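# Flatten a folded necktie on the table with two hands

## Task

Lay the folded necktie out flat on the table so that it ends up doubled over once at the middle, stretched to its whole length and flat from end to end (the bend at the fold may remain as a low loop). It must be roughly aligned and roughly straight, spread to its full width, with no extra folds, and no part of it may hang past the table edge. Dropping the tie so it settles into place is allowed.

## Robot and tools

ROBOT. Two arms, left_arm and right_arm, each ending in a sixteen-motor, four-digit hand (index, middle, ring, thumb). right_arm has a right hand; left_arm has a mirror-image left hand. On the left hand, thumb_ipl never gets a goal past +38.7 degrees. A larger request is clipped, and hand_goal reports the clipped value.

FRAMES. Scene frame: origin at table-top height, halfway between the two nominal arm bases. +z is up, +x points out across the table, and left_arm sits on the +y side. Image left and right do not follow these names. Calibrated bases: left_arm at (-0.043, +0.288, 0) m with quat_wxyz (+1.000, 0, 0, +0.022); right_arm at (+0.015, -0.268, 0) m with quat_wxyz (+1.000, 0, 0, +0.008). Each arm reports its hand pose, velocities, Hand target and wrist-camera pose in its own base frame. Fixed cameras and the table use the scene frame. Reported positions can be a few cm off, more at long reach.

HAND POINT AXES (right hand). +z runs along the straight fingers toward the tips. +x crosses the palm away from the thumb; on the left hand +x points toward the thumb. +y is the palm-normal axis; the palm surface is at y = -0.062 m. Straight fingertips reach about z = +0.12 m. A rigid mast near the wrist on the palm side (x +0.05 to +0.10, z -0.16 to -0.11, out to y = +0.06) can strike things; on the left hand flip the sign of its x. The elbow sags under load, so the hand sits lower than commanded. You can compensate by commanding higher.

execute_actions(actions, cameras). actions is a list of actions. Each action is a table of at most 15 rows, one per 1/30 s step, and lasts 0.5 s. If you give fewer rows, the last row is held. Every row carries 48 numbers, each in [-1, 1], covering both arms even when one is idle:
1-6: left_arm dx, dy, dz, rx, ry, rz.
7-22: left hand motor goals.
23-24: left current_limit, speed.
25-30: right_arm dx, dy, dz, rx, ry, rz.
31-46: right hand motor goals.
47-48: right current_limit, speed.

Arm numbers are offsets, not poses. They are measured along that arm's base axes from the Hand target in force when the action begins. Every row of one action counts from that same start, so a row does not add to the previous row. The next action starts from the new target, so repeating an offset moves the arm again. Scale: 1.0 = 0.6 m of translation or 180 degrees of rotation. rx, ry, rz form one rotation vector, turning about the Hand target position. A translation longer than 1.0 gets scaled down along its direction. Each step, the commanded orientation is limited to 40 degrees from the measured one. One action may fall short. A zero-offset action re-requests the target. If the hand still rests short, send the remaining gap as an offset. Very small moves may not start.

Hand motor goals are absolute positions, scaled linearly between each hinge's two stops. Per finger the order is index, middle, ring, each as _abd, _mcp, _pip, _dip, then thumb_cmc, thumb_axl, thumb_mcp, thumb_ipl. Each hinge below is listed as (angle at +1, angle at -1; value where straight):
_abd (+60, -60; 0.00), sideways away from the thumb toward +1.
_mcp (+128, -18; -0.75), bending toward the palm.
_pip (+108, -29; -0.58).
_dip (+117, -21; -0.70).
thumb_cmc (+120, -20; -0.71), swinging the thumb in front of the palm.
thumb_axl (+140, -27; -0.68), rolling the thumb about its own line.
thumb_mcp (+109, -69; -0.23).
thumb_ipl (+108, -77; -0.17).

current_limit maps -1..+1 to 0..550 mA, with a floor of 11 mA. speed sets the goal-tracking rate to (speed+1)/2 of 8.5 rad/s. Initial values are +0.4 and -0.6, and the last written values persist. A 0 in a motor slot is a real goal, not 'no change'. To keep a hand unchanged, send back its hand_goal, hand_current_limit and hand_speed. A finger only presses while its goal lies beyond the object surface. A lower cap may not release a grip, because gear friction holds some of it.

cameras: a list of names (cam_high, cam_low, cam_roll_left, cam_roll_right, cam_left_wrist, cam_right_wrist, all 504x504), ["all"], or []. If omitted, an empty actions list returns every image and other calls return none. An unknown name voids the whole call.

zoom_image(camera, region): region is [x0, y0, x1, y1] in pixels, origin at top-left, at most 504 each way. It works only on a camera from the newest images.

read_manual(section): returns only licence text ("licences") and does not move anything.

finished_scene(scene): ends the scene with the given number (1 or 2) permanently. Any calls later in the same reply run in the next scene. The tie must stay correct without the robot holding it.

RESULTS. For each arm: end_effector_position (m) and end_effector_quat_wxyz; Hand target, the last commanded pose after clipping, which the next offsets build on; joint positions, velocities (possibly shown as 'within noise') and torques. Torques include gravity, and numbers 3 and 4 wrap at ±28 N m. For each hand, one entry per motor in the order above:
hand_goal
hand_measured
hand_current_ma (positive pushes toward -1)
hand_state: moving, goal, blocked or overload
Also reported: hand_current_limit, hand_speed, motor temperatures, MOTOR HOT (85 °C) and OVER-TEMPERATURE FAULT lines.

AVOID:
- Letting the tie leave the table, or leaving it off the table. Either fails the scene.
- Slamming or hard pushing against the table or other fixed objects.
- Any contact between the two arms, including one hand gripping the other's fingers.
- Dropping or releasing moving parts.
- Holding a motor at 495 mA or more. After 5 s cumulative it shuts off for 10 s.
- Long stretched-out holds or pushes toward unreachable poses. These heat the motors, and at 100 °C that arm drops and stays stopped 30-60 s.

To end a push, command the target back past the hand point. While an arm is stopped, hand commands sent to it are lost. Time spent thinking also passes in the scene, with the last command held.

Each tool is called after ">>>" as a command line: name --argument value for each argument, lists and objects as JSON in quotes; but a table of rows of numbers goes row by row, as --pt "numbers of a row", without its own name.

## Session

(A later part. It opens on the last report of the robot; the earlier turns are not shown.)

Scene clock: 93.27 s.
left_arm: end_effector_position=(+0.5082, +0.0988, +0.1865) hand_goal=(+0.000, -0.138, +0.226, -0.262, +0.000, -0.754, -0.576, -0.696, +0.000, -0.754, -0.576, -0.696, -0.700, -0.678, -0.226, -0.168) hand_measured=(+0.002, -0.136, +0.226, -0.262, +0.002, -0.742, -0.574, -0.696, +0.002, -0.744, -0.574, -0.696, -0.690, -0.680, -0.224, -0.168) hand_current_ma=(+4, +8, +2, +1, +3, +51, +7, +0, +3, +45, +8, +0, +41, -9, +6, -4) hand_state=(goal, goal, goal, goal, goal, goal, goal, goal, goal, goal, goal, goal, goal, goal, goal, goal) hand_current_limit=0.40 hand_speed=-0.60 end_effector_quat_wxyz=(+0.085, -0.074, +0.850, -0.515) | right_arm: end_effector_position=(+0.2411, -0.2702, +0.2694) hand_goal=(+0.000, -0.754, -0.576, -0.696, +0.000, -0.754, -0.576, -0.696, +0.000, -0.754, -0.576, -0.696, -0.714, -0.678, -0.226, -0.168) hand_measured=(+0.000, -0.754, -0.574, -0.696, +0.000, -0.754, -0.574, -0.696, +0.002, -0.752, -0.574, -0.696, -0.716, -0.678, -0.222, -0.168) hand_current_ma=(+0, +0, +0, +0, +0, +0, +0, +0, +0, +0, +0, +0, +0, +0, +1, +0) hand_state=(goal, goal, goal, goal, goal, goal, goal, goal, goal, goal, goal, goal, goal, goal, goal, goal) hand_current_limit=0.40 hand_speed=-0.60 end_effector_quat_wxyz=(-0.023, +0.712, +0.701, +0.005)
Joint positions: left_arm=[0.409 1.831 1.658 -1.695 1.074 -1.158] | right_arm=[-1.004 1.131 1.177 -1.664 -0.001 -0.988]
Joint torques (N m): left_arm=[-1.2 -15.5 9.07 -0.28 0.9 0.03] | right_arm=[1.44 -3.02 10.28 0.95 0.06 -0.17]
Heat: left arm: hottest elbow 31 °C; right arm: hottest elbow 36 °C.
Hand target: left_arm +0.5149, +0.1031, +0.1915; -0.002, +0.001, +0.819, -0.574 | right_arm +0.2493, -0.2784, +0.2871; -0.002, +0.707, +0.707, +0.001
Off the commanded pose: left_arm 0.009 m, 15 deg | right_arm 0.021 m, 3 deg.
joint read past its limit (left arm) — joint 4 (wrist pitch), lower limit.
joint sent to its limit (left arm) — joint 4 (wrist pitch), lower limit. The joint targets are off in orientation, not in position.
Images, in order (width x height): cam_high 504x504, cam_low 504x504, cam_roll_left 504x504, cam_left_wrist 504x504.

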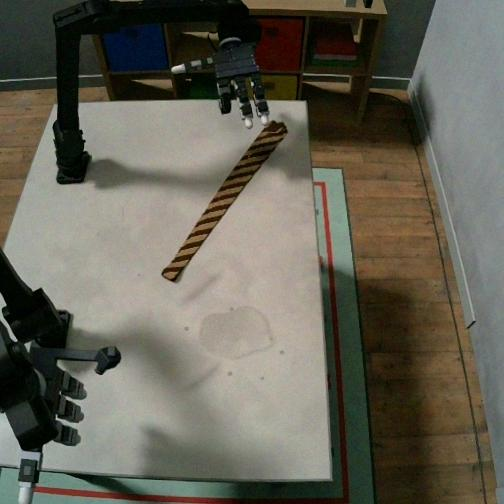

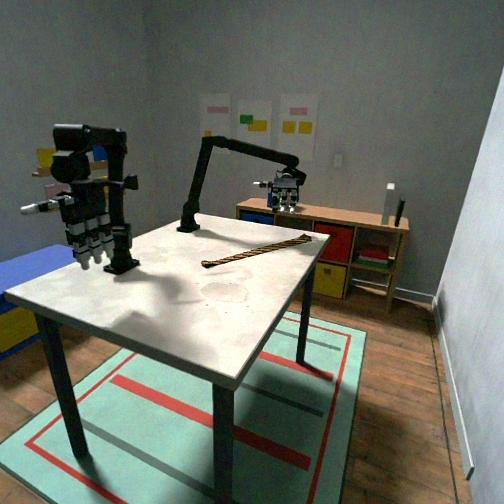

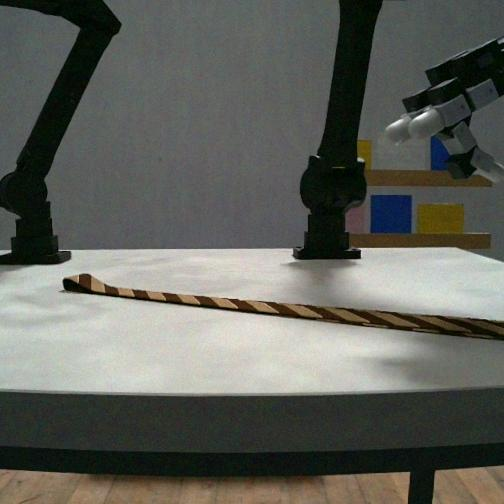

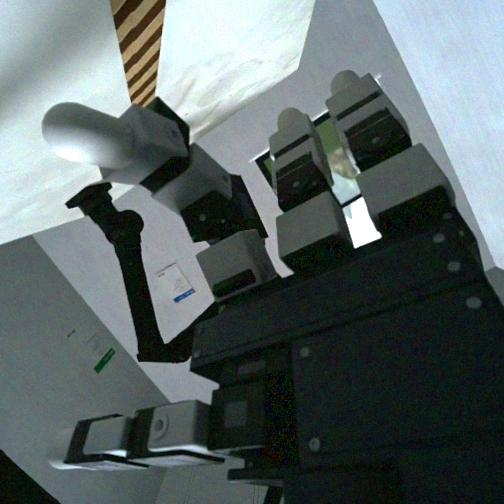

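>>> execute_actions --actions '[[[-0.12,0.1,0.05,0,0,0,0,-0.137,0.226,-0.261,0,-0.754,-0.576,-0.696,0,-0.754,-0.576,-0.696,-0.7,-0.678,-0.226,-0.168,0.4,-0.6,0,0,0,0,0,0,0,-0.754,-0.576,-0.696,0,-0.754,-0.576,-0.696,0,-0.754,-0.576,-0.696,-0.714,-0.678,-0.226,-0.168,0.4,-0.6]]]' --cameras '["cam_high","cam_low","cam_roll_left","cam_left_wrist"]'

>>> zoom_image --camera "cam_high" --region '[250, 105, 310, 165]'

>>> zoom_image --camera "cam_low" --region '[270, 215, 340, 265]'

>>> zoom_image --camera "cam_roll_left" --region '[350, 250, 504, 400]'

Scene clock: 94.50 s.
left_arm: end_effector_position=(+0.4355, +0.1638, +0.2162) hand_goal=(+0.000, -0.138, +0.226, -0.262, +0.000, -0.754, -0.576, -0.696, +0.000, -0.754, -0.576, -0.696, -0.700, -0.678, -0.226, -0.168) hand_measured=(+0.002, -0.136, +0.226, -0.262, +0.002, -0.744, -0.574, -0.696, +0.002, -0.744, -0.574, -0.696, -0.690, -0.680, -0.224, -0.168) hand_current_ma=(+4, +4, +1, +1, +5, +46, +7, +0, +5, +40, +8, +0, +37, -9, +8, -4) hand_state=(goal, goal, goal, goal, goal, goal, goal, goal, goal, goal, goal, goal, goal, goal, goal, goal) hand_current_limit=0.40 hand_speed=-0.60 end_effector_quat_wxyz=(+0.135, -0.113, +0.868, -0.465) | right_arm: end_effector_position=(+0.2411, -0.2702, +0.2694) hand_goal=(+0.000, -0.754, -0.576, -0.696, +0.000, -0.754, -0.576, -0.696, +0.000, -0.754, -0.576, -0.696, -0.714, -0.678, -0.226, -0.168) hand_measured=(+0.000, -0.754, -0.574, -0.696, +0.000, -0.754, -0.574, -0.696, +0.002, -0.752, -0.574, -0.696, -0.716, -0.678, -0.222, -0.168) hand_current_ma=(+0, +0, +0, +0, +0, +0, +0, +0, +0, +0, +0, +0, +0, +0, +1, +0) hand_state=(goal, goal, goal, goal, goal, goal, goal, goal, goal, goal, goal, goal, goal, goal, goal, goal) hand_current_limit=0.40 hand_speed=-0.60 end_effector_quat_wxyz=(-0.023, +0.712, +0.701, +0.005)
Joint positions: left_arm=[0.573 1.65 1.523 -1.693 0.991 -1.12] | right_arm=[-1.004 1.131 1.177 -1.664 -0.001 -0.988]
Joint torques (N m): left_arm=[-1.85 -13.16 9.14 -0.27 0.89 0.03] | right_arm=[1.67 -3.78 10.14 0.85 0.04 -0.13]
Heat: left arm: hottest elbow 31 °C; right arm: hottest elbow 36 °C.
Hand target: left_arm +0.4428, +0.1630, +0.2217; -0.002, +0.001, +0.819, -0.574 | right_arm +0.2493, -0.2784, +0.2871; -0.002, +0.707, +0.707, +0.001
Off the commanded pose: left_arm 0.009 m, 25 deg | right_arm 0.021 m, 3 deg.
joint sent to its limit (left arm) — joint 4 (wrist pitch), lower limit. The joint targets are off in orientation, not in position.
Images, in order (width x height): cam_high 504x504, cam_low 504x504, cam_roll_left 504x504, cam_left_wrist 504x504.

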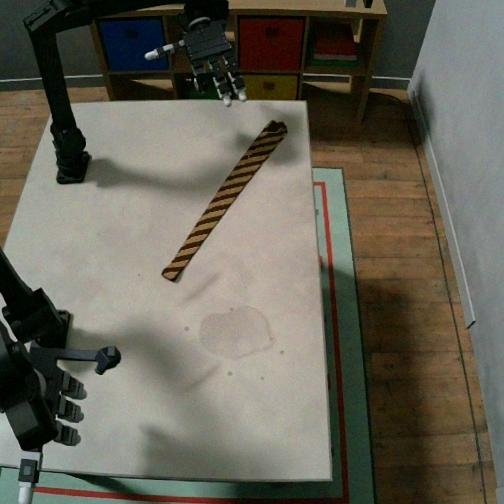

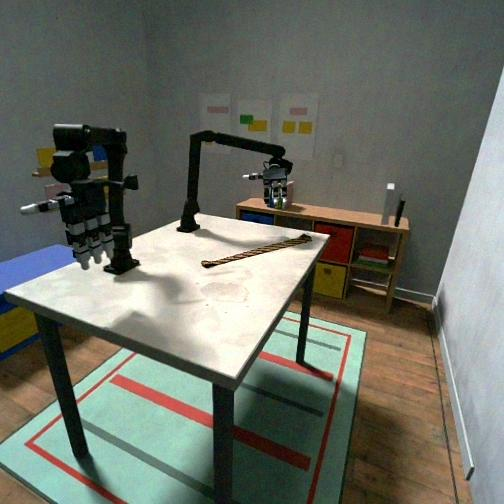

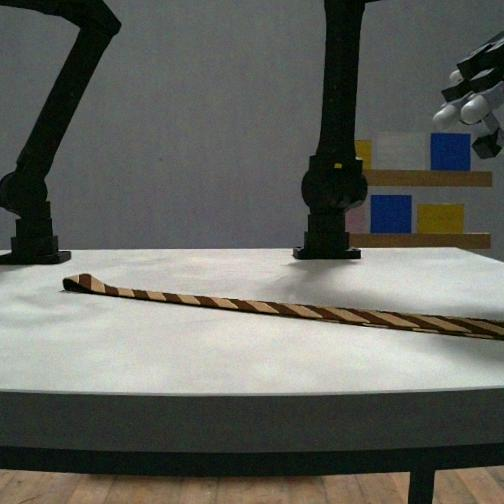

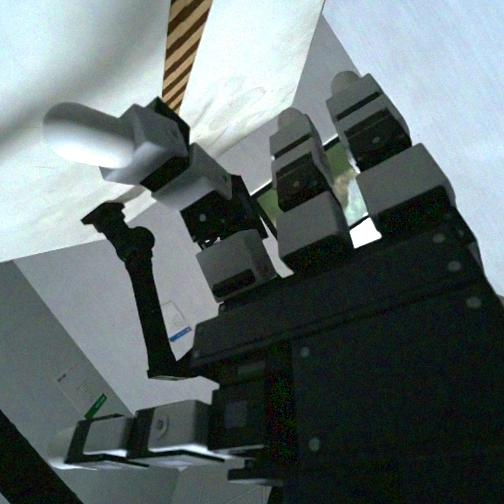

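Scaled by 8.400 from the camera's 504x504 image, which has a finer 720x720 frame.

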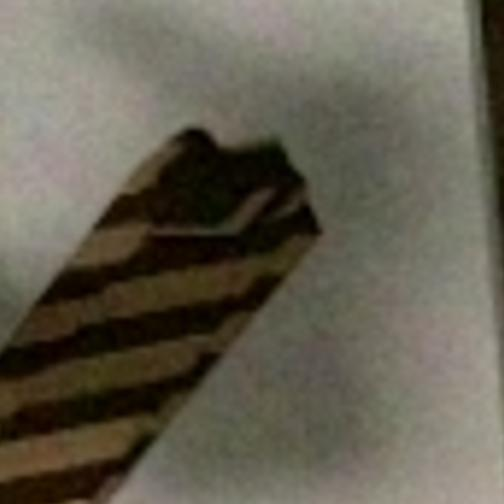

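Scaled by 7.200 from the camera's 504x504 image, which has a finer 720x720 frame.

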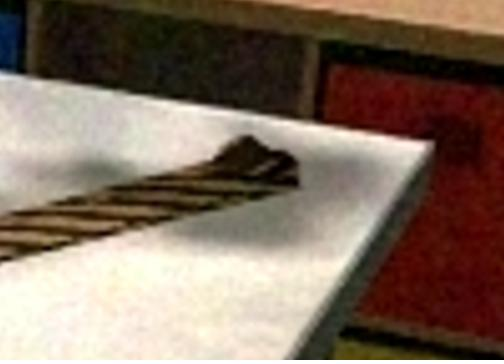

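Scaled by 3.273 from the camera's 504x504 image, which has a finer 720x720 frame.

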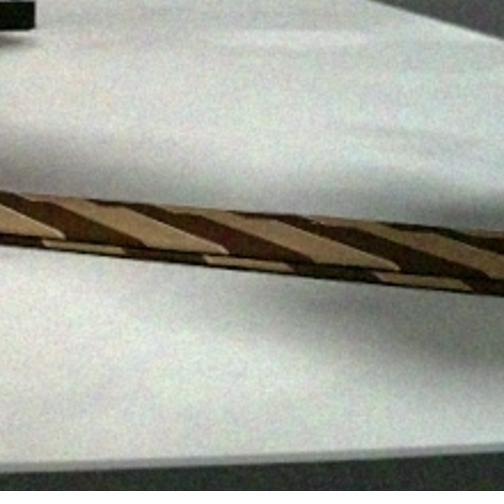

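>>> execute_actions --actions '[[[0.0,0.0,0.05,0.0755,-0.0755,-0.108,0,-0.137,0.226,-0.261,0,-0.754,-0.576,-0.696,0,-0.754,-0.576,-0.696,-0.7,-0.678,-0.226,-0.168,0.4,-0.6,0,0,0,0,0,0,0,-0.754,-0.576,-0.696,0,-0.754,-0.576,-0.696,0,-0.754,-0.576,-0.696,-0.714,-0.678,-0.226,-0.168,0.4,-0.6]],[[0.05,0.0,0.05,0.0755,-0.0755,-0.108,0,-0.137,0.226,-0.261,0,-0.754,-0.576,-0.696,0,-0.754,-0.576,-0.696,-0.7,-0.678,-0.226,-0.168,0.4,-0.6,0,0,0,0,0,0,0,-0.754,-0.576,-0.696,0,-0.754,-0.576,-0.696,0,-0.754,-0.576,-0.696,-0.714,-0.678,-0.226,-0.168,0.4,-0.6]],[[0.08,0.0,0.0,0.0755,-0.0755,-0.108,0,-0.137,0.226,-0.261,0,-0.754,-0.576,-0.696,0,-0.754,-0.576,-0.696,-0.7,-0.678,-0.226,-0.168,0.4,-0.6,0,0,0,0,0,0,0,-0.754,-0.576,-0.696,0,-0.754,-0.576,-0.696,0,-0.754,-0.576,-0.696,-0.714,-0.678,-0.226,-0.168,0.4,-0.6]],[[0.1,0.0,0.0,0.0755,-0.0755,-0.108,0,-0.137,0.226,-0.261,0,-0.754,-0.576,-0.696,0,-0.754,-0.576,-0.696,-0.7,-0.678,-0.226,-0.168,0.4,-0.6,0,0,0,0,0,0,0,-0.754,-0.576,-0.696,0,-0.754,-0.576,-0.696,0,-0.754,-0.576,-0.696,-0.714,-0.678,-0.226,-0.168,0.4,-0.6]]]' --cameras '["cam_left_wrist","cam_high"]'

Scene clock: 98.97 s.
left_arm: end_effector_position=(+0.5676, +0.1647, +0.2530) hand_goal=(+0.000, -0.138, +0.226, -0.262, +0.000, -0.754, -0.576, -0.696, +0.000, -0.754, -0.576, -0.696, -0.700, -0.678, -0.226, -0.168) hand_measured=(+0.000, -0.148, +0.224, -0.262, +0.000, -0.752, -0.576, -0.696, +0.000, -0.752, -0.576, -0.696, -0.700, -0.680, -0.220, -0.166) hand_current_ma=(+0, -43, -9, +1, -3, +8, +1, +0, -2, +6, +2, +0, +0, -9, +26, +5) hand_state=(goal, goal, goal, goal, goal, goal, goal, goal, goal, goal, goal, goal, goal, goal, goal, goal) hand_current_limit=0.40 hand_speed=-0.60 end_effector_quat_wxyz=(-0.017, +0.700, +0.713, -0.022) | right_arm: end_effector_position=(+0.2411, -0.2702, +0.2694) hand_goal=(+0.000, -0.754, -0.576, -0.696, +0.000, -0.754, -0.576, -0.696, +0.000, -0.754, -0.576, -0.696, -0.714, -0.678, -0.226, -0.168) hand_measured=(+0.000, -0.754, -0.574, -0.696, +0.000, -0.754, -0.574, -0.696, +0.002, -0.752, -0.574, -0.696, -0.716, -0.678, -0.222, -0.168) hand_current_ma=(+0, +0, +0, +0, +0, +0, +0, +0, +0, +0, +0, +0, +0, +0, +1, +0) hand_state=(goal, goal, goal, goal, goal, goal, goal, goal, goal, goal, goal, goal, goal, goal, goal, goal) hand_current_limit=0.40 hand_speed=-0.60 end_effector_quat_wxyz=(-0.023, +0.712, +0.701, +0.005)
Joint positions: left_arm=[0.281 1.691 1.709 -1.643 -0.008 0.263] | right_arm=[-1.004 1.131 1.177 -1.664 -0.001 -0.988]
Joint torques (N m): left_arm=[-1.49 -15.33 12.41 0.03 0.1 0.12] | right_arm=[1.03 -4.31 9.99 0.88 0.09 -0.14]
Heat: left arm: hottest elbow 31 °C; right arm: hottest elbow 36 °C.
Hand target: left_arm +0.5808, +0.1630, +0.2816; -0.002, +0.707, +0.707, +0.002 | right_arm +0.2493, -0.2784, +0.2871; -0.002, +0.707, +0.707, +0.001
Off the commanded pose: left_arm 0.032 m, 3 deg | right_arm 0.021 m, 3 deg.
Images, in order (width x height): cam_high 504x504, cam_left_wrist 504x504.

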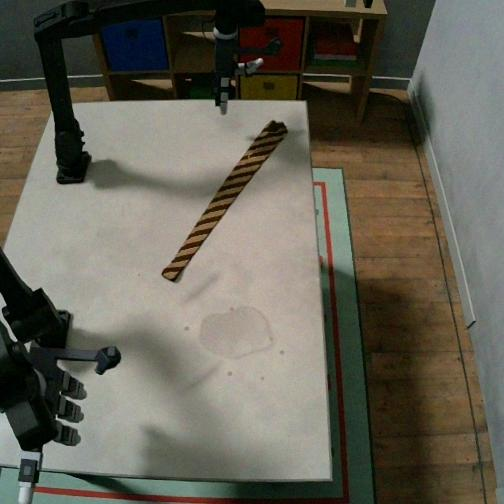

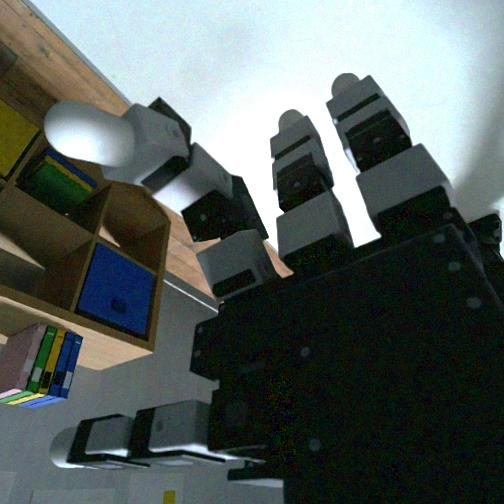

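>>> execute_actions --actions '[[[0.02,0.04,0.0,-0.0755,0.0755,0.108,0,-0.137,0.226,-0.261,0,-0.754,-0.576,-0.696,0,-0.754,-0.576,-0.696,-0.7,-0.678,-0.226,-0.168,0.4,-0.6,0,0,0,0,0,0,0,-0.754,-0.576,-0.696,0,-0.754,-0.576,-0.696,0,-0.754,-0.576,-0.696,-0.714,-0.678,-0.226,-0.168,0.4,-0.6]],[[0.02,0.05,0.0,-0.0755,0.0755,0.108,0,-0.137,0.226,-0.261,0,-0.754,-0.576,-0.696,0,-0.754,-0.576,-0.696,-0.7,-0.678,-0.226,-0.168,0.4,-0.6,0,0,0,0,0,0,0,-0.754,-0.576,-0.696,0,-0.754,-0.576,-0.696,0,-0.754,-0.576,-0.696,-0.714,-0.678,-0.226,-0.168,0.4,-0.6]],[[0.02,0.05,0.0,-0.0755,0.0755,0.108,0,-0.137,0.226,-0.261,0,-0.754,-0.576,-0.696,0,-0.754,-0.576,-0.696,-0.7,-0.678,-0.226,-0.168,0.4,-0.6,0,0,0,0,0,0,0,-0.754,-0.576,-0.696,0,-0.754,-0.576,-0.696,0,-0.754,-0.576,-0.696,-0.714,-0.678,-0.226,-0.168,0.4,-0.6]],[[0.0,0.0,0.0,-0.0755,0.0755,0.108,0,-0.137,0.226,-0.261,0,-0.754,-0.576,-0.696,0,-0.754,-0.576,-0.696,-0.7,-0.678,-0.226,-0.168,0.4,-0.6,0,0,0,0,0,0,0,-0.754,-0.576,-0.696,0,-0.754,-0.576,-0.696,0,-0.754,-0.576,-0.696,-0.714,-0.678,-0.226,-0.168,0.4,-0.6]]]' --cameras '["cam_left_wrist","cam_high"]'

Scene clock: 103.20 s.
left_arm: end_effector_position=(+0.6102, +0.2430, +0.2576) hand_goal=(+0.000, -0.138, +0.226, -0.262, +0.000, -0.754, -0.576, -0.696, +0.000, -0.754, -0.576, -0.696, -0.700, -0.678, -0.226, -0.168) hand_measured=(-0.004, -0.138, +0.224, -0.262, -0.004, -0.746, -0.574, -0.696, -0.004, -0.748, -0.574, -0.696, -0.694, -0.680, -0.224, -0.168) hand_current_ma=(-10, +0, -8, +1, -14, +34, +6, +0, -15, +29, +5, +0, +25, -8, +11, +2) hand_state=(goal, goal, goal, goal, goal, goal, goal, goal, goal, goal, goal, goal, goal, goal, goal, goal) hand_current_limit=0.40 hand_speed=-0.60 end_effector_quat_wxyz=(+0.214, -0.133, +0.838, -0.484) | right_arm: end_effector_position=(+0.2411, -0.2702, +0.2694) hand_goal=(+0.000, -0.754, -0.576, -0.696, +0.000, -0.754, -0.576, -0.696, +0.000, -0.754, -0.576, -0.696, -0.714, -0.678, -0.226, -0.168) hand_measured=(+0.000, -0.754, -0.574, -0.696, +0.000, -0.754, -0.574, -0.696, +0.002, -0.752, -0.574, -0.696, -0.716, -0.678, -0.222, -0.168) hand_current_ma=(+0, +0, +0, +0, +0, +0, +0, +0, +0, +0, +0, +0, +0, +0, +1, +0) hand_state=(goal, goal, goal, goal, goal, goal, goal, goal, goal, goal, goal, goal, goal, goal, goal, goal) hand_current_limit=0.40 hand_speed=-0.60 end_effector_quat_wxyz=(-0.023, +0.712, +0.701, +0.005)
Joint positions: left_arm=[0.559 2.077 2.229 -1.692 1.116 -1.346] | right_arm=[-1.004 1.131 1.177 -1.664 -0.001 -0.988]
Joint torques (N m): left_arm=[-1.03 -20.25 12.36 0.1 1.03 -0.19] | right_arm=[1.79 -3.78 10.32 0.73 0.06 -0.16]
Heat: left arm: hottest elbow 32 °C; right arm: hottest elbow 36 °C.
Hand target: left_arm +0.6169, +0.2472, +0.2817; -0.002, +0.001, +0.819, -0.574 | right_arm +0.2493, -0.2784, +0.2871; -0.002, +0.707, +0.707, +0.001
Off the commanded pose: left_arm 0.025 m, 31 deg | right_arm 0.021 m, 3 deg.
joint sent to its limit (left arm) — joint 4 (wrist pitch), lower limit. The joint targets are off in orientation, not in position.
Images, in order (width x height): cam_high 504x504, cam_left_wrist 504x504.

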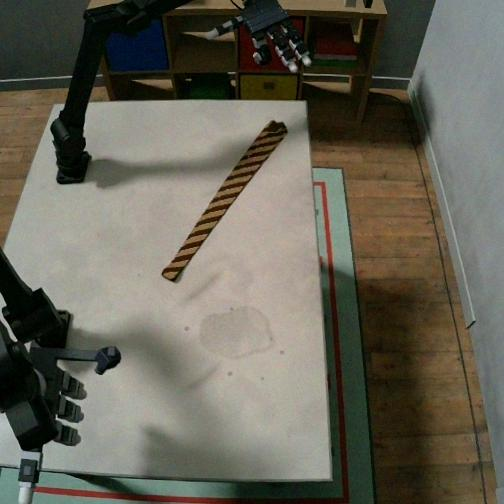

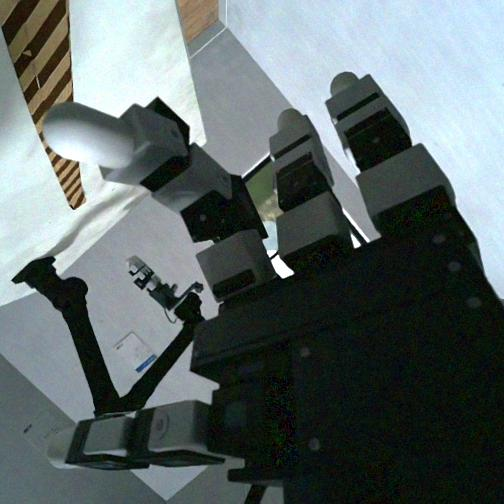

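>>> execute_actions --actions '[[[0.0,0.12,0.04,0,0,0,0,-0.137,0.226,-0.261,0,-0.754,-0.576,-0.696,0,-0.754,-0.576,-0.696,-0.7,-0.678,-0.226,-0.168,0.4,-0.6,0,0,0,0,0,0,0,-0.754,-0.576,-0.696,0,-0.754,-0.576,-0.696,0,-0.754,-0.576,-0.696,-0.714,-0.678,-0.226,-0.168,0.4,-0.6]]]' --cameras '["cam_left_wrist"]'

>>> zoom_image --camera "cam_left_wrist" --region '[0, 0, 150, 150]'

Scene clock: 104.43 s.
left_arm: end_effector_position=(+0.6087, +0.3226, +0.2863) hand_goal=(+0.000, -0.138, +0.226, -0.262, +0.000, -0.754, -0.576, -0.696, +0.000, -0.754, -0.576, -0.696, -0.700, -0.678, -0.226, -0.168) hand_measured=(-0.004, -0.138, +0.224, -0.262, -0.004, -0.746, -0.574, -0.696, -0.004, -0.746, -0.574, -0.696, -0.694, -0.680, -0.224, -0.168) hand_current_ma=(-10, +3, -8, +1, -13, +37, +6, +0, -14, +33, +5, +0, +27, -8, +11, +2) hand_state=(goal, goal, goal, goal, goal, goal, goal, goal, goal, goal, goal, goal, goal, goal, goal, goal) hand_current_limit=0.40 hand_speed=-0.60 end_effector_quat_wxyz=(+0.276, -0.169, +0.818, -0.476) | right_arm: end_effector_position=(+0.2411, -0.2702, +0.2694) hand_goal=(+0.000, -0.754, -0.576, -0.696, +0.000, -0.754, -0.576, -0.696, +0.000, -0.754, -0.576, -0.696, -0.714, -0.678, -0.226, -0.168) hand_measured=(+0.000, -0.754, -0.574, -0.696, +0.000, -0.754, -0.574, -0.696, +0.002, -0.752, -0.574, -0.696, -0.716, -0.678, -0.222, -0.168) hand_current_ma=(+0, +0, +0, +0, +0, +0, +0, +0, +0, +0, +0, +0, +0, +0, +1, +0) hand_state=(goal, goal, goal, goal, goal, goal, goal, goal, goal, goal, goal, goal, goal, goal, goal, goal) hand_current_limit=0.40 hand_speed=-0.60 end_effector_quat_wxyz=(-0.023, +0.712, +0.701, +0.005)
Joint positions: left_arm=[0.669 2.148 2.409 -1.692 1.161 -1.401] | right_arm=[-1.004 1.131 1.177 -1.664 -0.001 -0.988]
Joint torques (N m): left_arm=[-2.43 -21.01 12.08 0.25 1.05 -0.18] | right_arm=[2.14 -3.9 10.09 0.57 0.04 -0.16]
Heat: left arm: hottest elbow 32 °C; right arm: hottest elbow 36 °C.
Hand target: left_arm +0.6169, +0.3191, +0.3058; -0.002, +0.001, +0.819, -0.574 | right_arm +0.2493, -0.2784, +0.2871; -0.002, +0.707, +0.707, +0.001
Off the commanded pose: left_arm 0.021 m, 39 deg | right_arm 0.021 m, 3 deg.
joint sent to its limit (left arm) — joint 4 (wrist pitch), lower limit. The joint targets are off in orientation, not in position.
Images, in order (width x height): cam_left_wrist 504x504.

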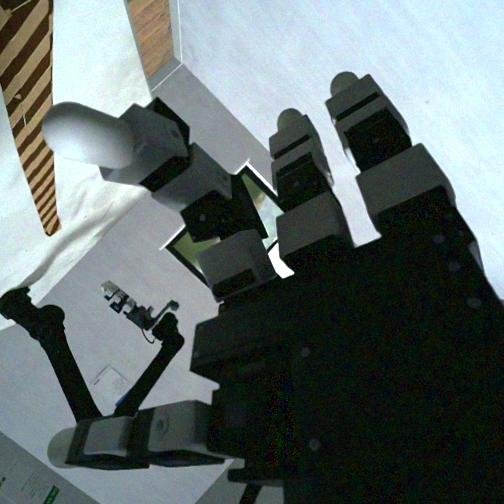

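Scaled by 3.360 from the camera's 504x504 image, which has a finer 720x720 frame.

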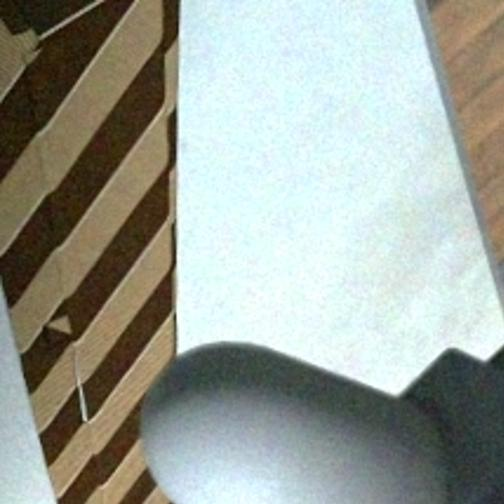

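>>> execute_actions --actions '[[[-0.14,0.1,0.02,0,0,0,0,-0.137,0.226,-0.261,0,-0.754,-0.576,-0.696,0,-0.754,-0.576,-0.696,-0.7,-0.678,-0.226,-0.168,0.4,-0.6,0,0,0,0,0,0,0,-0.754,-0.576,-0.696,0,-0.754,-0.576,-0.696,0,-0.754,-0.576,-0.696,-0.714,-0.678,-0.226,-0.168,0.4,-0.6]]]' --cameras '["cam_left_wrist"]'

>>> zoom_image --camera "cam_left_wrist" --region '[0, 0, 200, 200]'

Scene clock: 105.93 s.
left_arm: end_effector_position=(+0.5301, +0.3829, +0.3099) hand_goal=(+0.000, -0.138, +0.226, -0.262, +0.000, -0.754, -0.576, -0.696, +0.000, -0.754, -0.576, -0.696, -0.700, -0.678, -0.226, -0.168) hand_measured=(-0.002, -0.136, +0.224, -0.262, -0.002, -0.746, -0.574, -0.696, -0.002, -0.746, -0.574, -0.696, -0.692, -0.680, -0.224, -0.168) hand_current_ma=(-7, +5, -8, +1, -9, +37, +6, +0, -10, +33, +5, +0, +30, -8, +12, +2) hand_state=(goal, goal, goal, goal, goal, goal, goal, goal, goal, goal, goal, goal, goal, goal, goal, goal) hand_current_limit=0.40 hand_speed=-0.60 end_effector_quat_wxyz=(+0.309, -0.206, +0.824, -0.428) | right_arm: end_effector_position=(+0.2411, -0.2702, +0.2694) hand_goal=(+0.000, -0.754, -0.576, -0.696, +0.000, -0.754, -0.576, -0.696, +0.000, -0.754, -0.576, -0.696, -0.714, -0.678, -0.226, -0.168) hand_measured=(+0.000, -0.754, -0.574, -0.696, +0.000, -0.754, -0.574, -0.696, +0.002, -0.752, -0.574, -0.696, -0.716, -0.678, -0.222, -0.168) hand_current_ma=(+0, +0, +0, +0, +0, +0, +0, +0, +0, +0, +0, +0, +0, +0, +1, +0) hand_state=(goal, goal, goal, goal, goal, goal, goal, goal, goal, goal, goal, goal, goal, goal, goal, goal) hand_current_limit=0.40 hand_speed=-0.60 end_effector_quat_wxyz=(-0.023, +0.712, +0.701, +0.005)
Joint positions: left_arm=[0.805 2.015 2.267 -1.692 1.108 -1.336] | right_arm=[-1.004 1.131 1.177 -1.664 -0.001 -0.988]
Joint torques (N m): left_arm=[-1.61 -19.96 8.57 0.28 0.93 0.05] | right_arm=[2.2 -4.54 10.28 0.62 0.08 -0.15]
Heat: left arm: hottest elbow 32 °C; right arm: hottest elbow 36 °C.
Hand target: left_arm +0.5329, +0.3793, +0.3176; +0.048, -0.035, +0.829, -0.557 | right_arm +0.2493, -0.2784, +0.2871; -0.002, +0.707, +0.707, +0.001
Off the commanded pose: left_arm 0.009 m, 46 deg; orientation clipped | right_arm 0.021 m, 3 deg.
joint sent to its limit (left arm) — joint 4 (wrist pitch), lower limit. The joint targets are off in orientation, not in position.
Images, in order (width x height): cam_left_wrist 504x504.

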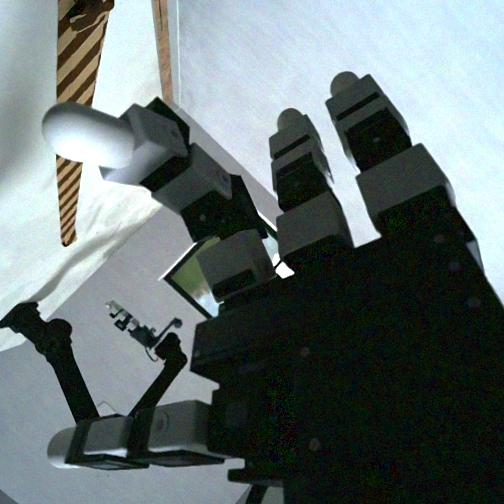

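Scaled by 2.520 from the camera's 504x504 image, which has a finer 720x720 frame.

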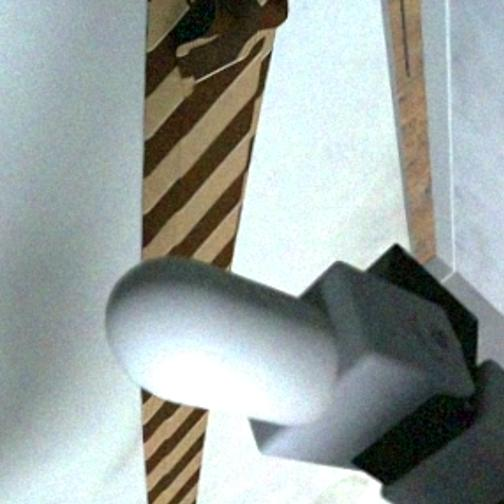

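>>> execute_actions --actions '[[[-0.02,0.06,0.1,0,0,0,0,-0.137,0.226,-0.261,0,-0.754,-0.576,-0.696,0,-0.754,-0.576,-0.696,-0.7,-0.678,-0.226,-0.168,0.4,-0.6,0,0,0,0,0,0,0,-0.754,-0.576,-0.696,0,-0.754,-0.576,-0.696,0,-0.754,-0.576,-0.696,-0.714,-0.678,-0.226,-0.168,0.4,-0.6]]]' --cameras '["cam_left_wrist"]'

>>> zoom_image --camera "cam_left_wrist" --region '[20, 0, 140, 120]'

Scene clock: 107.20 s.
left_arm: end_effector_position=(+0.5199, +0.4110, +0.3587) hand_goal=(+0.000, -0.138, +0.226, -0.262, +0.000, -0.754, -0.576, -0.696, +0.000, -0.754, -0.576, -0.696, -0.700, -0.678, -0.226, -0.168) hand_measured=(-0.002, -0.136, +0.224, -0.262, -0.002, -0.744, -0.574, -0.696, -0.002, -0.746, -0.574, -0.696, -0.692, -0.680, -0.224, -0.168) hand_current_ma=(-7, +5, -8, +1, -9, +39, +6, +0, -10, +36, +5, +0, +32, -8, +12, +2) hand_state=(goal, goal, goal, goal, goal, goal, goal, goal, goal, goal, goal, goal, goal, goal, goal, goal) hand_current_limit=0.40 hand_speed=-0.60 end_effector_quat_wxyz=(+0.356, -0.217, +0.804, -0.424) | right_arm: end_effector_position=(+0.2411, -0.2702, +0.2694) hand_goal=(+0.000, -0.754, -0.576, -0.696, +0.000, -0.754, -0.576, -0.696, +0.000, -0.754, -0.576, -0.696, -0.714, -0.678, -0.226, -0.168) hand_measured=(+0.000, -0.754, -0.574, -0.696, +0.000, -0.754, -0.574, -0.696, +0.002, -0.752, -0.574, -0.696, -0.716, -0.678, -0.222, -0.168) hand_current_ma=(+0, +0, +0, +0, +0, +0, +0, +0, +0, +0, +0, +0, +0, +0, +1, +0) hand_state=(goal, goal, goal, goal, goal, goal, goal, goal, goal, goal, goal, goal, goal, goal, goal, goal) hand_current_limit=0.40 hand_speed=-0.60 end_effector_quat_wxyz=(-0.023, +0.712, +0.701, +0.005)
Joint positions: left_arm=[0.859 2.021 2.384 -1.692 1.162 -1.398] | right_arm=[-1.004 1.131 1.177 -1.664 -0.001 -0.988]
Joint torques (N m): left_arm=[-0.79 -19.08 11.85 0.39 1.04 -0.12] | right_arm=[1.38 -4.07 10.22 0.91 0.07 -0.14]
Heat: left arm: hottest elbow 32 °C; right arm: hottest elbow 36 °C.
Hand target: left_arm +0.5208, +0.4152, +0.3777; +0.078, -0.052, +0.832, -0.547 | right_arm +0.2493, -0.2784, +0.2871; -0.002, +0.707, +0.707, +0.001
Off the commanded pose: left_arm 0.019 m, 44 deg; orientation clipped | right_arm 0.021 m, 3 deg.
joint sent to its limit (left arm) — joint 4 (wrist pitch), lower limit. The joint targets are off in orientation, not in position.
Images, in order (width x height): cam_left_wrist 504x504.

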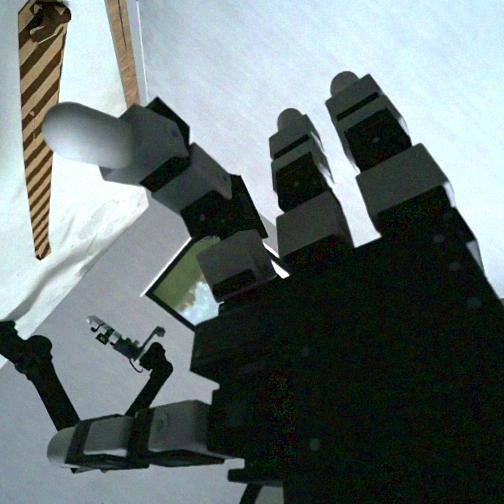

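Scaled by 4.200 from the camera's 504x504 image, which has a finer 720x720 frame.

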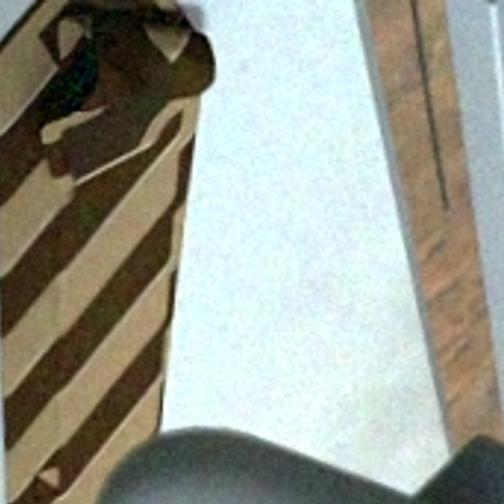

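>>> execute_actions --actions '[[[-0.05,0.04,0.1,0,0,0,0,-0.137,0.226,-0.261,0,-0.754,-0.576,-0.696,0,-0.754,-0.576,-0.696,-0.7,-0.678,-0.226,-0.168,0.4,-0.6,0,0,0,0,0,0,0,-0.754,-0.576,-0.696,0,-0.754,-0.576,-0.696,0,-0.754,-0.576,-0.696,-0.714,-0.678,-0.226,-0.168,0.4,-0.6]]]' --cameras '["cam_left_wrist"]'

>>> zoom_image --camera "cam_left_wrist" --region '[0, 0, 100, 100]'

Scene clock: 108.50 s.
left_arm: end_effector_position=(+0.4892, +0.4400, +0.4193) hand_goal=(+0.000, -0.138, +0.226, -0.262, +0.000, -0.754, -0.576, -0.696, +0.000, -0.754, -0.576, -0.696, -0.700, -0.678, -0.226, -0.168) hand_measured=(-0.002, -0.136, +0.224, -0.262, -0.002, -0.744, -0.574, -0.696, -0.002, -0.746, -0.574, -0.696, -0.692, -0.680, -0.224, -0.168) hand_current_ma=(-7, +6, -8, +1, -9, +41, +6, +0, -10, +37, +5, +0, +35, -8, +12, +2) hand_state=(goal, goal, goal, goal, goal, goal, goal, goal, goal, goal, goal, goal, goal, goal, goal, goal) hand_current_limit=0.40 hand_speed=-0.60 end_effector_quat_wxyz=(+0.408, -0.242, +0.768, -0.430) | right_arm: end_effector_position=(+0.2411, -0.2702, +0.2694) hand_goal=(+0.000, -0.754, -0.576, -0.696, +0.000, -0.754, -0.576, -0.696, +0.000, -0.754, -0.576, -0.696, -0.714, -0.678, -0.226, -0.168) hand_measured=(+0.000, -0.754, -0.574, -0.696, +0.000, -0.754, -0.574, -0.696, +0.002, -0.752, -0.574, -0.696, -0.716, -0.678, -0.222, -0.168) hand_current_ma=(+0, +0, +0, +0, +0, +0, +0, +0, +0, +0, +0, +0, +0, +0, +1, +0) hand_state=(goal, goal, goal, goal, goal, goal, goal, goal, goal, goal, goal, goal, goal, goal, goal, goal) hand_current_limit=0.40 hand_speed=-0.60 end_effector_quat_wxyz=(-0.023, +0.712, +0.701, +0.005)
Joint positions: left_arm=[0.943 2.016 2.505 -1.692 1.246 -1.503] | right_arm=[-1.004 1.131 1.177 -1.664 -0.001 -0.988]
Joint torques (N m): left_arm=[-1.26 -18.67 11.59 0.53 1.05 -0.14] | right_arm=[1.85 -4.42 10.21 0.77 0.09 -0.2]
Heat: left arm: hottest elbow 32 °C; right arm: hottest elbow 36 °C.
Hand target: left_arm +0.4909, +0.4392, +0.4376; +0.127, -0.079, +0.831, -0.535 | right_arm +0.2493, -0.2784, +0.2871; -0.002, +0.707, +0.707, +0.001
Off the commanded pose: left_arm 0.018 m, 46 deg; orientation clipped | right_arm 0.021 m, 3 deg.
joint sent to its limit (left arm) — joint 4 (wrist pitch), lower limit. The joint targets are off in orientation, not in position.
Images, in order (width x height): cam_left_wrist 504x504.

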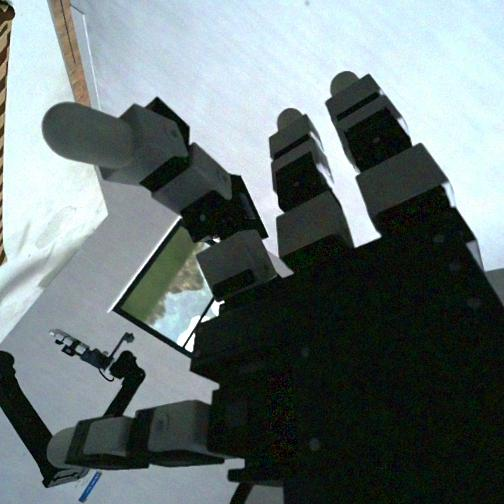

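Scaled by 5.040 from the camera's 504x504 image, which has a finer 720x720 frame.

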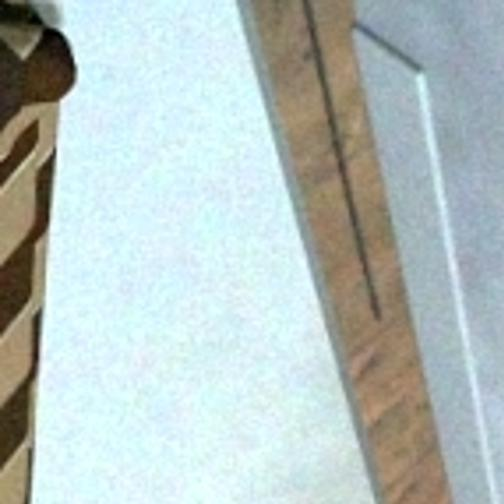

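>>> execute_actions --actions '[[[-0.05,0.02,-0.13,0,0,0,0,-0.137,0.226,-0.261,0,-0.754,-0.576,-0.696,0,-0.754,-0.576,-0.696,-0.7,-0.678,-0.226,-0.168,0.4,-0.6,0,0,0,0,0,0,0,-0.754,-0.576,-0.696,0,-0.754,-0.576,-0.696,0,-0.754,-0.576,-0.696,-0.714,-0.678,-0.226,-0.168,0.4,-0.6]]]' --cameras '["cam_left_wrist"]'

>>> zoom_image --camera "cam_left_wrist" --region '[0, 0, 120, 120]'

Scene clock: 111.90 s.
left_arm: end_effector_position=(+0.4637, +0.4516, +0.3412) hand_goal=(+0.000, -0.138, +0.226, -0.262, +0.000, -0.754, -0.576, -0.696, +0.000, -0.754, -0.576, -0.696, -0.700, -0.678, -0.226, -0.168) hand_measured=(-0.002, -0.136, +0.224, -0.262, -0.002, -0.744, -0.574, -0.696, -0.002, -0.746, -0.574, -0.696, -0.692, -0.680, -0.224, -0.168) hand_current_ma=(-3, +5, -8, +1, -6, +41, +6, +0, -6, +35, +5, +0, +31, -8, +12, +2) hand_state=(goal, goal, goal, goal, goal, goal, goal, goal, goal, goal, goal, goal, goal, goal, goal, goal) hand_current_limit=0.40 hand_speed=-0.60 end_effector_quat_wxyz=(+0.364, -0.251, +0.803, -0.400) | right_arm: end_effector_position=(+0.2411, -0.2702, +0.2694) hand_goal=(+0.000, -0.754, -0.576, -0.696, +0.000, -0.754, -0.576, -0.696, +0.000, -0.754, -0.576, -0.696, -0.714, -0.678, -0.226, -0.168) hand_measured=(+0.000, -0.754, -0.574, -0.696, +0.000, -0.754, -0.574, -0.696, +0.002, -0.752, -0.574, -0.696, -0.716, -0.678, -0.222, -0.168) hand_current_ma=(+0, +0, +0, +0, +0, +0, +0, +0, +0, +0, +0, +0, +0, +0, +1, +0) hand_state=(goal, goal, goal, goal, goal, goal, goal, goal, goal, goal, goal, goal, goal, goal, goal, goal) hand_current_limit=0.40 hand_speed=-0.60 end_effector_quat_wxyz=(-0.023, +0.712, +0.701, +0.005)
Joint positions: left_arm=[0.96 1.973 2.272 -1.692 1.137 -1.331] | right_arm=[-1.004 1.131 1.177 -1.664 -0.001 -0.988]
Joint torques (N m): left_arm=[-0.97 -20.54 9.1 0.34 0.91 0.05] | right_arm=[1.85 -2.9 10.06 0.79 0.09 -0.21]
Heat: left arm: hottest elbow 32 °C; right arm: hottest elbow 36 °C.
Hand target: left_arm +0.4610, +0.4511, +0.3597; +0.127, -0.079, +0.831, -0.535 | right_arm +0.2493, -0.2784, +0.2871; -0.002, +0.707, +0.707, +0.001
Off the commanded pose: left_arm 0.019 m, 37 deg | right_arm 0.021 m, 3 deg.
joint sent to its limit (left arm) — joint 4 (wrist pitch), lower limit. The joint targets are off in orientation, not in position.
Images, in order (width x height): cam_left_wrist 504x504.

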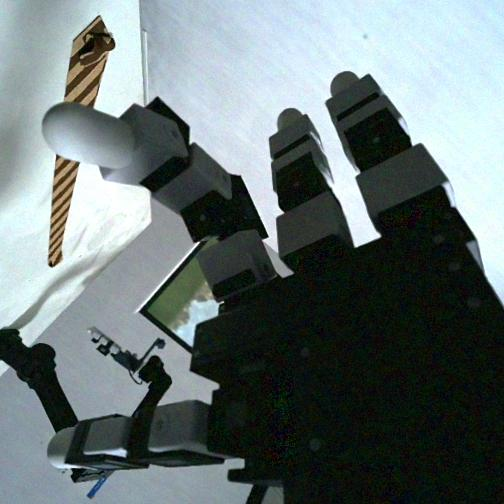

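Scaled by 4.200 from the camera's 504x504 image, which has a finer 720x720 frame.

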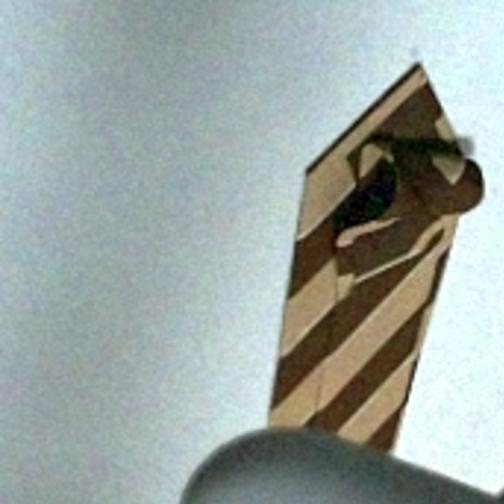

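>>> execute_actions --actions '[[[0.03,-0.06,-0.12,0,0,0,0,-0.137,0.226,-0.261,0,-0.754,-0.576,-0.696,0,-0.754,-0.576,-0.696,-0.7,-0.678,-0.226,-0.168,0.4,-0.6,0,0,0,0,0,0,0,-0.754,-0.576,-0.696,0,-0.754,-0.576,-0.696,0,-0.754,-0.576,-0.696,-0.714,-0.678,-0.226,-0.168,0.4,-0.6]]]' --cameras '["cam_left_wrist","cam_low"]'

>>> zoom_image --camera "cam_left_wrist" --region '[40, 0, 160, 120]'

Scene clock: 114.83 s.
left_arm: end_effector_position=(+0.4797, +0.4136, +0.2709) hand_goal=(+0.000, -0.138, +0.226, -0.262, +0.000, -0.754, -0.576, -0.696, +0.000, -0.754, -0.576, -0.696, -0.700, -0.678, -0.226, -0.168) hand_measured=(+0.000, -0.136, +0.224, -0.262, -0.002, -0.744, -0.574, -0.696, -0.002, -0.746, -0.574, -0.696, -0.694, -0.680, -0.224, -0.168) hand_current_ma=(-1, +5, -8, +1, -3, +40, +6, +0, -3, +32, +5, +0, +28, -8, +11, +2) hand_state=(goal, goal, goal, goal, goal, goal, goal, goal, goal, goal, goal, goal, goal, goal, goal, goal) hand_current_limit=0.40 hand_speed=-0.60 end_effector_quat_wxyz=(+0.304, -0.217, +0.833, -0.408) | right_arm: end_effector_position=(+0.2411, -0.2702, +0.2694) hand_goal=(+0.000, -0.754, -0.576, -0.696, +0.000, -0.754, -0.576, -0.696, +0.000, -0.754, -0.576, -0.696, -0.714, -0.678, -0.226, -0.168) hand_measured=(+0.000, -0.754, -0.574, -0.696, +0.000, -0.754, -0.574, -0.696, +0.002, -0.752, -0.574, -0.696, -0.716, -0.678, -0.222, -0.168) hand_current_ma=(+0, +0, +0, +0, +0, +0, +0, +0, +0, +0, +0, +0, +0, +0, +1, +0) hand_state=(goal, goal, goal, goal, goal, goal, goal, goal, goal, goal, goal, goal, goal, goal, goal, goal) hand_current_limit=0.40 hand_speed=-0.60 end_effector_quat_wxyz=(-0.023, +0.712, +0.701, +0.005)
Joint positions: left_arm=[0.886 1.972 2.11 -1.692 1.067 -1.204] | right_arm=[-1.004 1.131 1.177 -1.664 -0.001 -0.988]
Joint torques (N m): left_arm=[-0.79 -20.37 9.11 0.1 0.89 0.06] | right_arm=[1.32 -3.96 10.22 0.85 0.03 -0.16]
Heat: left arm: hottest elbow 32 °C; right arm: hottest elbow 36 °C.
Hand target: left_arm +0.4790, +0.4150, +0.2876; +0.127, -0.079, +0.831, -0.535 | right_arm +0.2493, -0.2784, +0.2871; -0.002, +0.707, +0.707, +0.001
Off the commanded pose: left_arm 0.017 m, 30 deg | right_arm 0.021 m, 3 deg.
joint sent to its limit (left arm) — joint 4 (wrist pitch), lower limit. The joint targets are off in orientation, not in position.
Images, in order (width x height): cam_low 504x504, cam_left_wrist 504x504.

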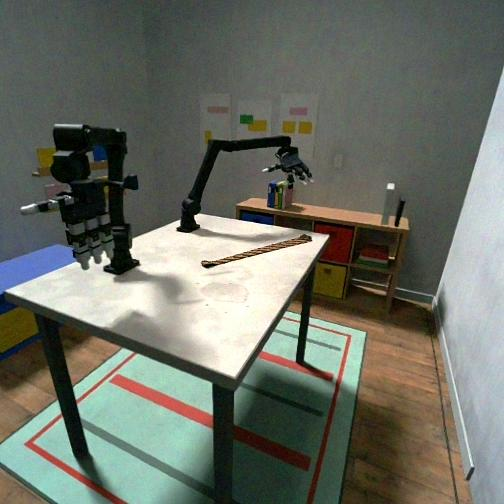

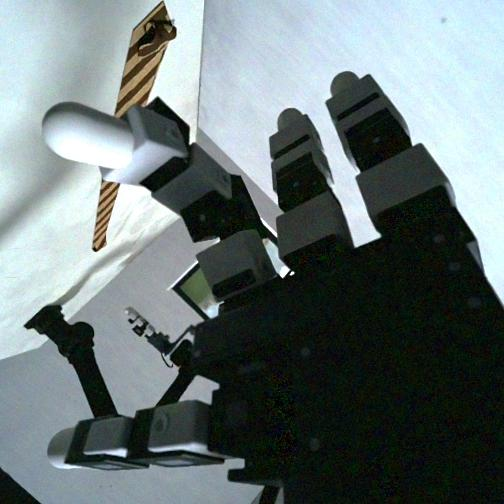

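Scaled by 4.200 from the camera's 504x504 image, which has a finer 720x720 frame.

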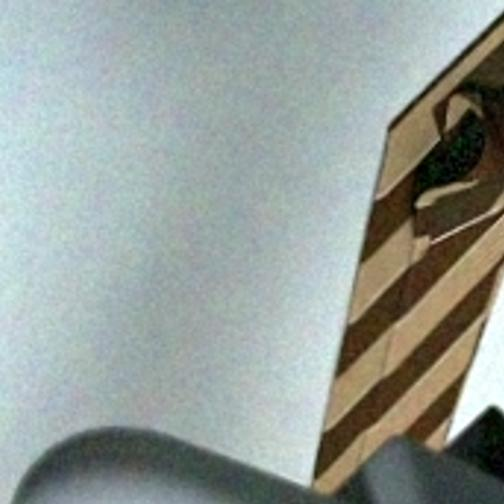

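>>> zoom_image --camera "cam_left_wrist" --region '[115, 0, 195, 80]'

Scaled by 6.300 from the camera's 504x504 image, which has a finer 720x720 frame.

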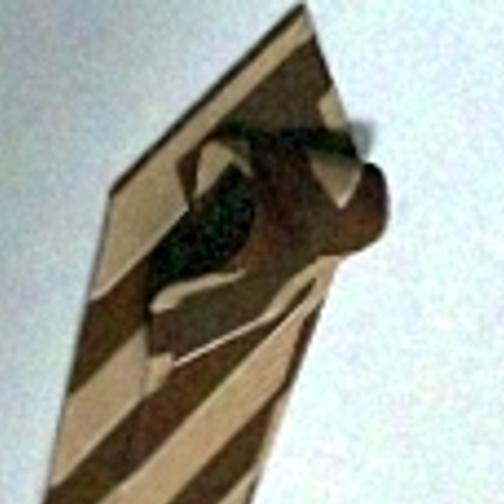

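>>> execute_actions --actions '[]' --cameras '["cam_high","cam_low","cam_left_wrist"]'

>>> zoom_image --camera "cam_high" --region '[250, 100, 310, 160]'

>>> zoom_image --camera "cam_low" --region '[280, 220, 330, 260]'

Scene clock: 117.93 s.
left_arm: end_effector_position=(+0.4797, +0.4137, +0.2709) hand_goal=(+0.000, -0.138, +0.226, -0.262, +0.000, -0.754, -0.576, -0.696, +0.000, -0.754, -0.576, -0.696, -0.700, -0.678, -0.226, -0.168) hand_measured=(+0.000, -0.136, +0.224, -0.262, -0.002, -0.744, -0.574, -0.696, -0.002, -0.746, -0.574, -0.696, -0.694, -0.680, -0.224, -0.168) hand_current_ma=(-1, +5, -8, +1, -3, +40, +6, +0, -3, +32, +5, +0, +28, -8, +11, +2) hand_state=(goal, goal, goal, goal, goal, goal, goal, goal, goal, goal, goal, goal, goal, goal, goal, goal) hand_current_limit=0.40 hand_speed=-0.60 end_effector_quat_wxyz=(+0.304, -0.217, +0.833, -0.408) | right_arm: end_effector_position=(+0.2411, -0.2702, +0.2694) hand_goal=(+0.000, -0.754, -0.576, -0.696, +0.000, -0.754, -0.576, -0.696, +0.000, -0.754, -0.576, -0.696, -0.714, -0.678, -0.226, -0.168) hand_measured=(+0.000, -0.754, -0.574, -0.696, +0.000, -0.754, -0.574, -0.696, +0.002, -0.752, -0.574, -0.696, -0.716, -0.678, -0.222, -0.168) hand_current_ma=(+0, +0, +0, +0, +0, +0, +0, +0, +0, +0, +0, +0, +0, +0, +1, +0) hand_state=(goal, goal, goal, goal, goal, goal, goal, goal, goal, goal, goal, goal, goal, goal, goal, goal) hand_current_limit=0.40 hand_speed=-0.60 end_effector_quat_wxyz=(-0.023, +0.712, +0.701, +0.005)
Joint positions: left_arm=[0.886 1.972 2.11 -1.692 1.067 -1.204] | right_arm=[-1.004 1.131 1.177 -1.664 -0.001 -0.988]
Joint velocities: within noise
Joint torques (N m): left_arm=[-0.97 -20.19 9.14 0.06 0.89 0.05] | right_arm=[1.79 -4.13 10.14 0.75 0.04 -0.13]
Motor temperatures (°C): left_arm=[23 25 31 22 24 20] | right_arm=[26 22 36 19 22 22]
Heat: left arm: hottest elbow 31 °C; right arm: hottest elbow 36 °C.
Hand target: left_arm +0.4790, +0.4150, +0.2876; +0.127, -0.079, +0.831, -0.535 | right_arm +0.2493, -0.2784, +0.2871; -0.002, +0.707, +0.707, +0.001
Off the commanded pose: left_arm 0.017 m, 30 deg | right_arm 0.021 m, 3 deg.
Images, in order (width x height): cam_high 504x504, cam_low 504x504, cam_left_wrist 504x504.

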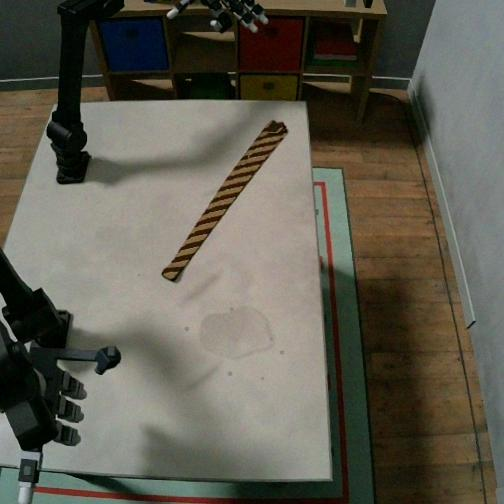

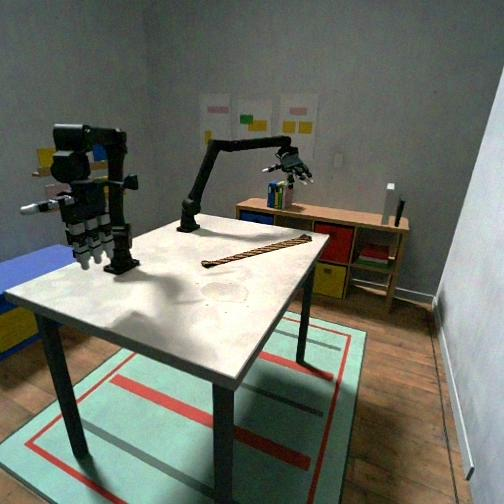

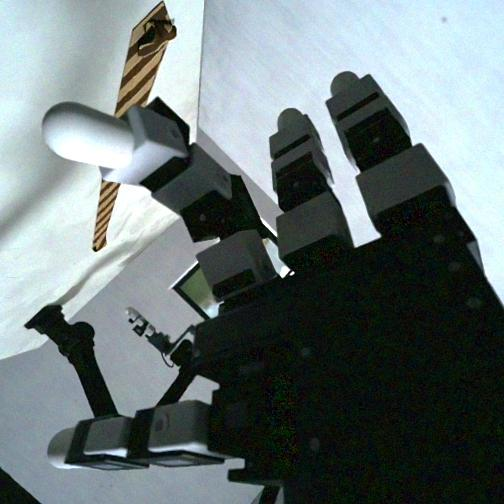

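Scaled by 8.400 from the camera's 504x504 image, which has a finer 720x720 frame.

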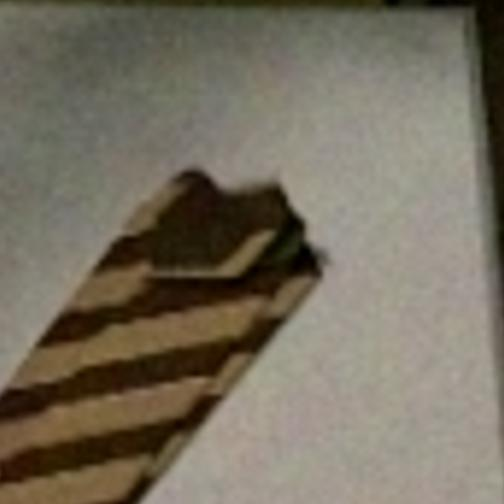

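Scaled by 10.080 from the camera's 504x504 image, which has a finer 720x720 frame.

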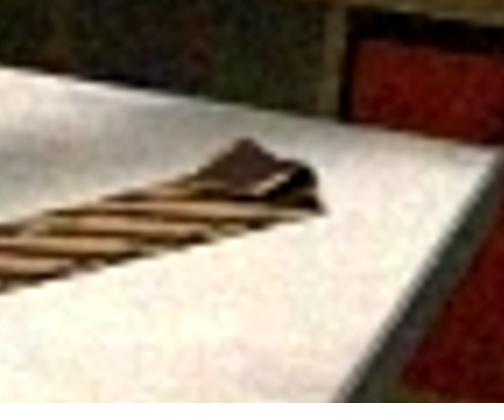

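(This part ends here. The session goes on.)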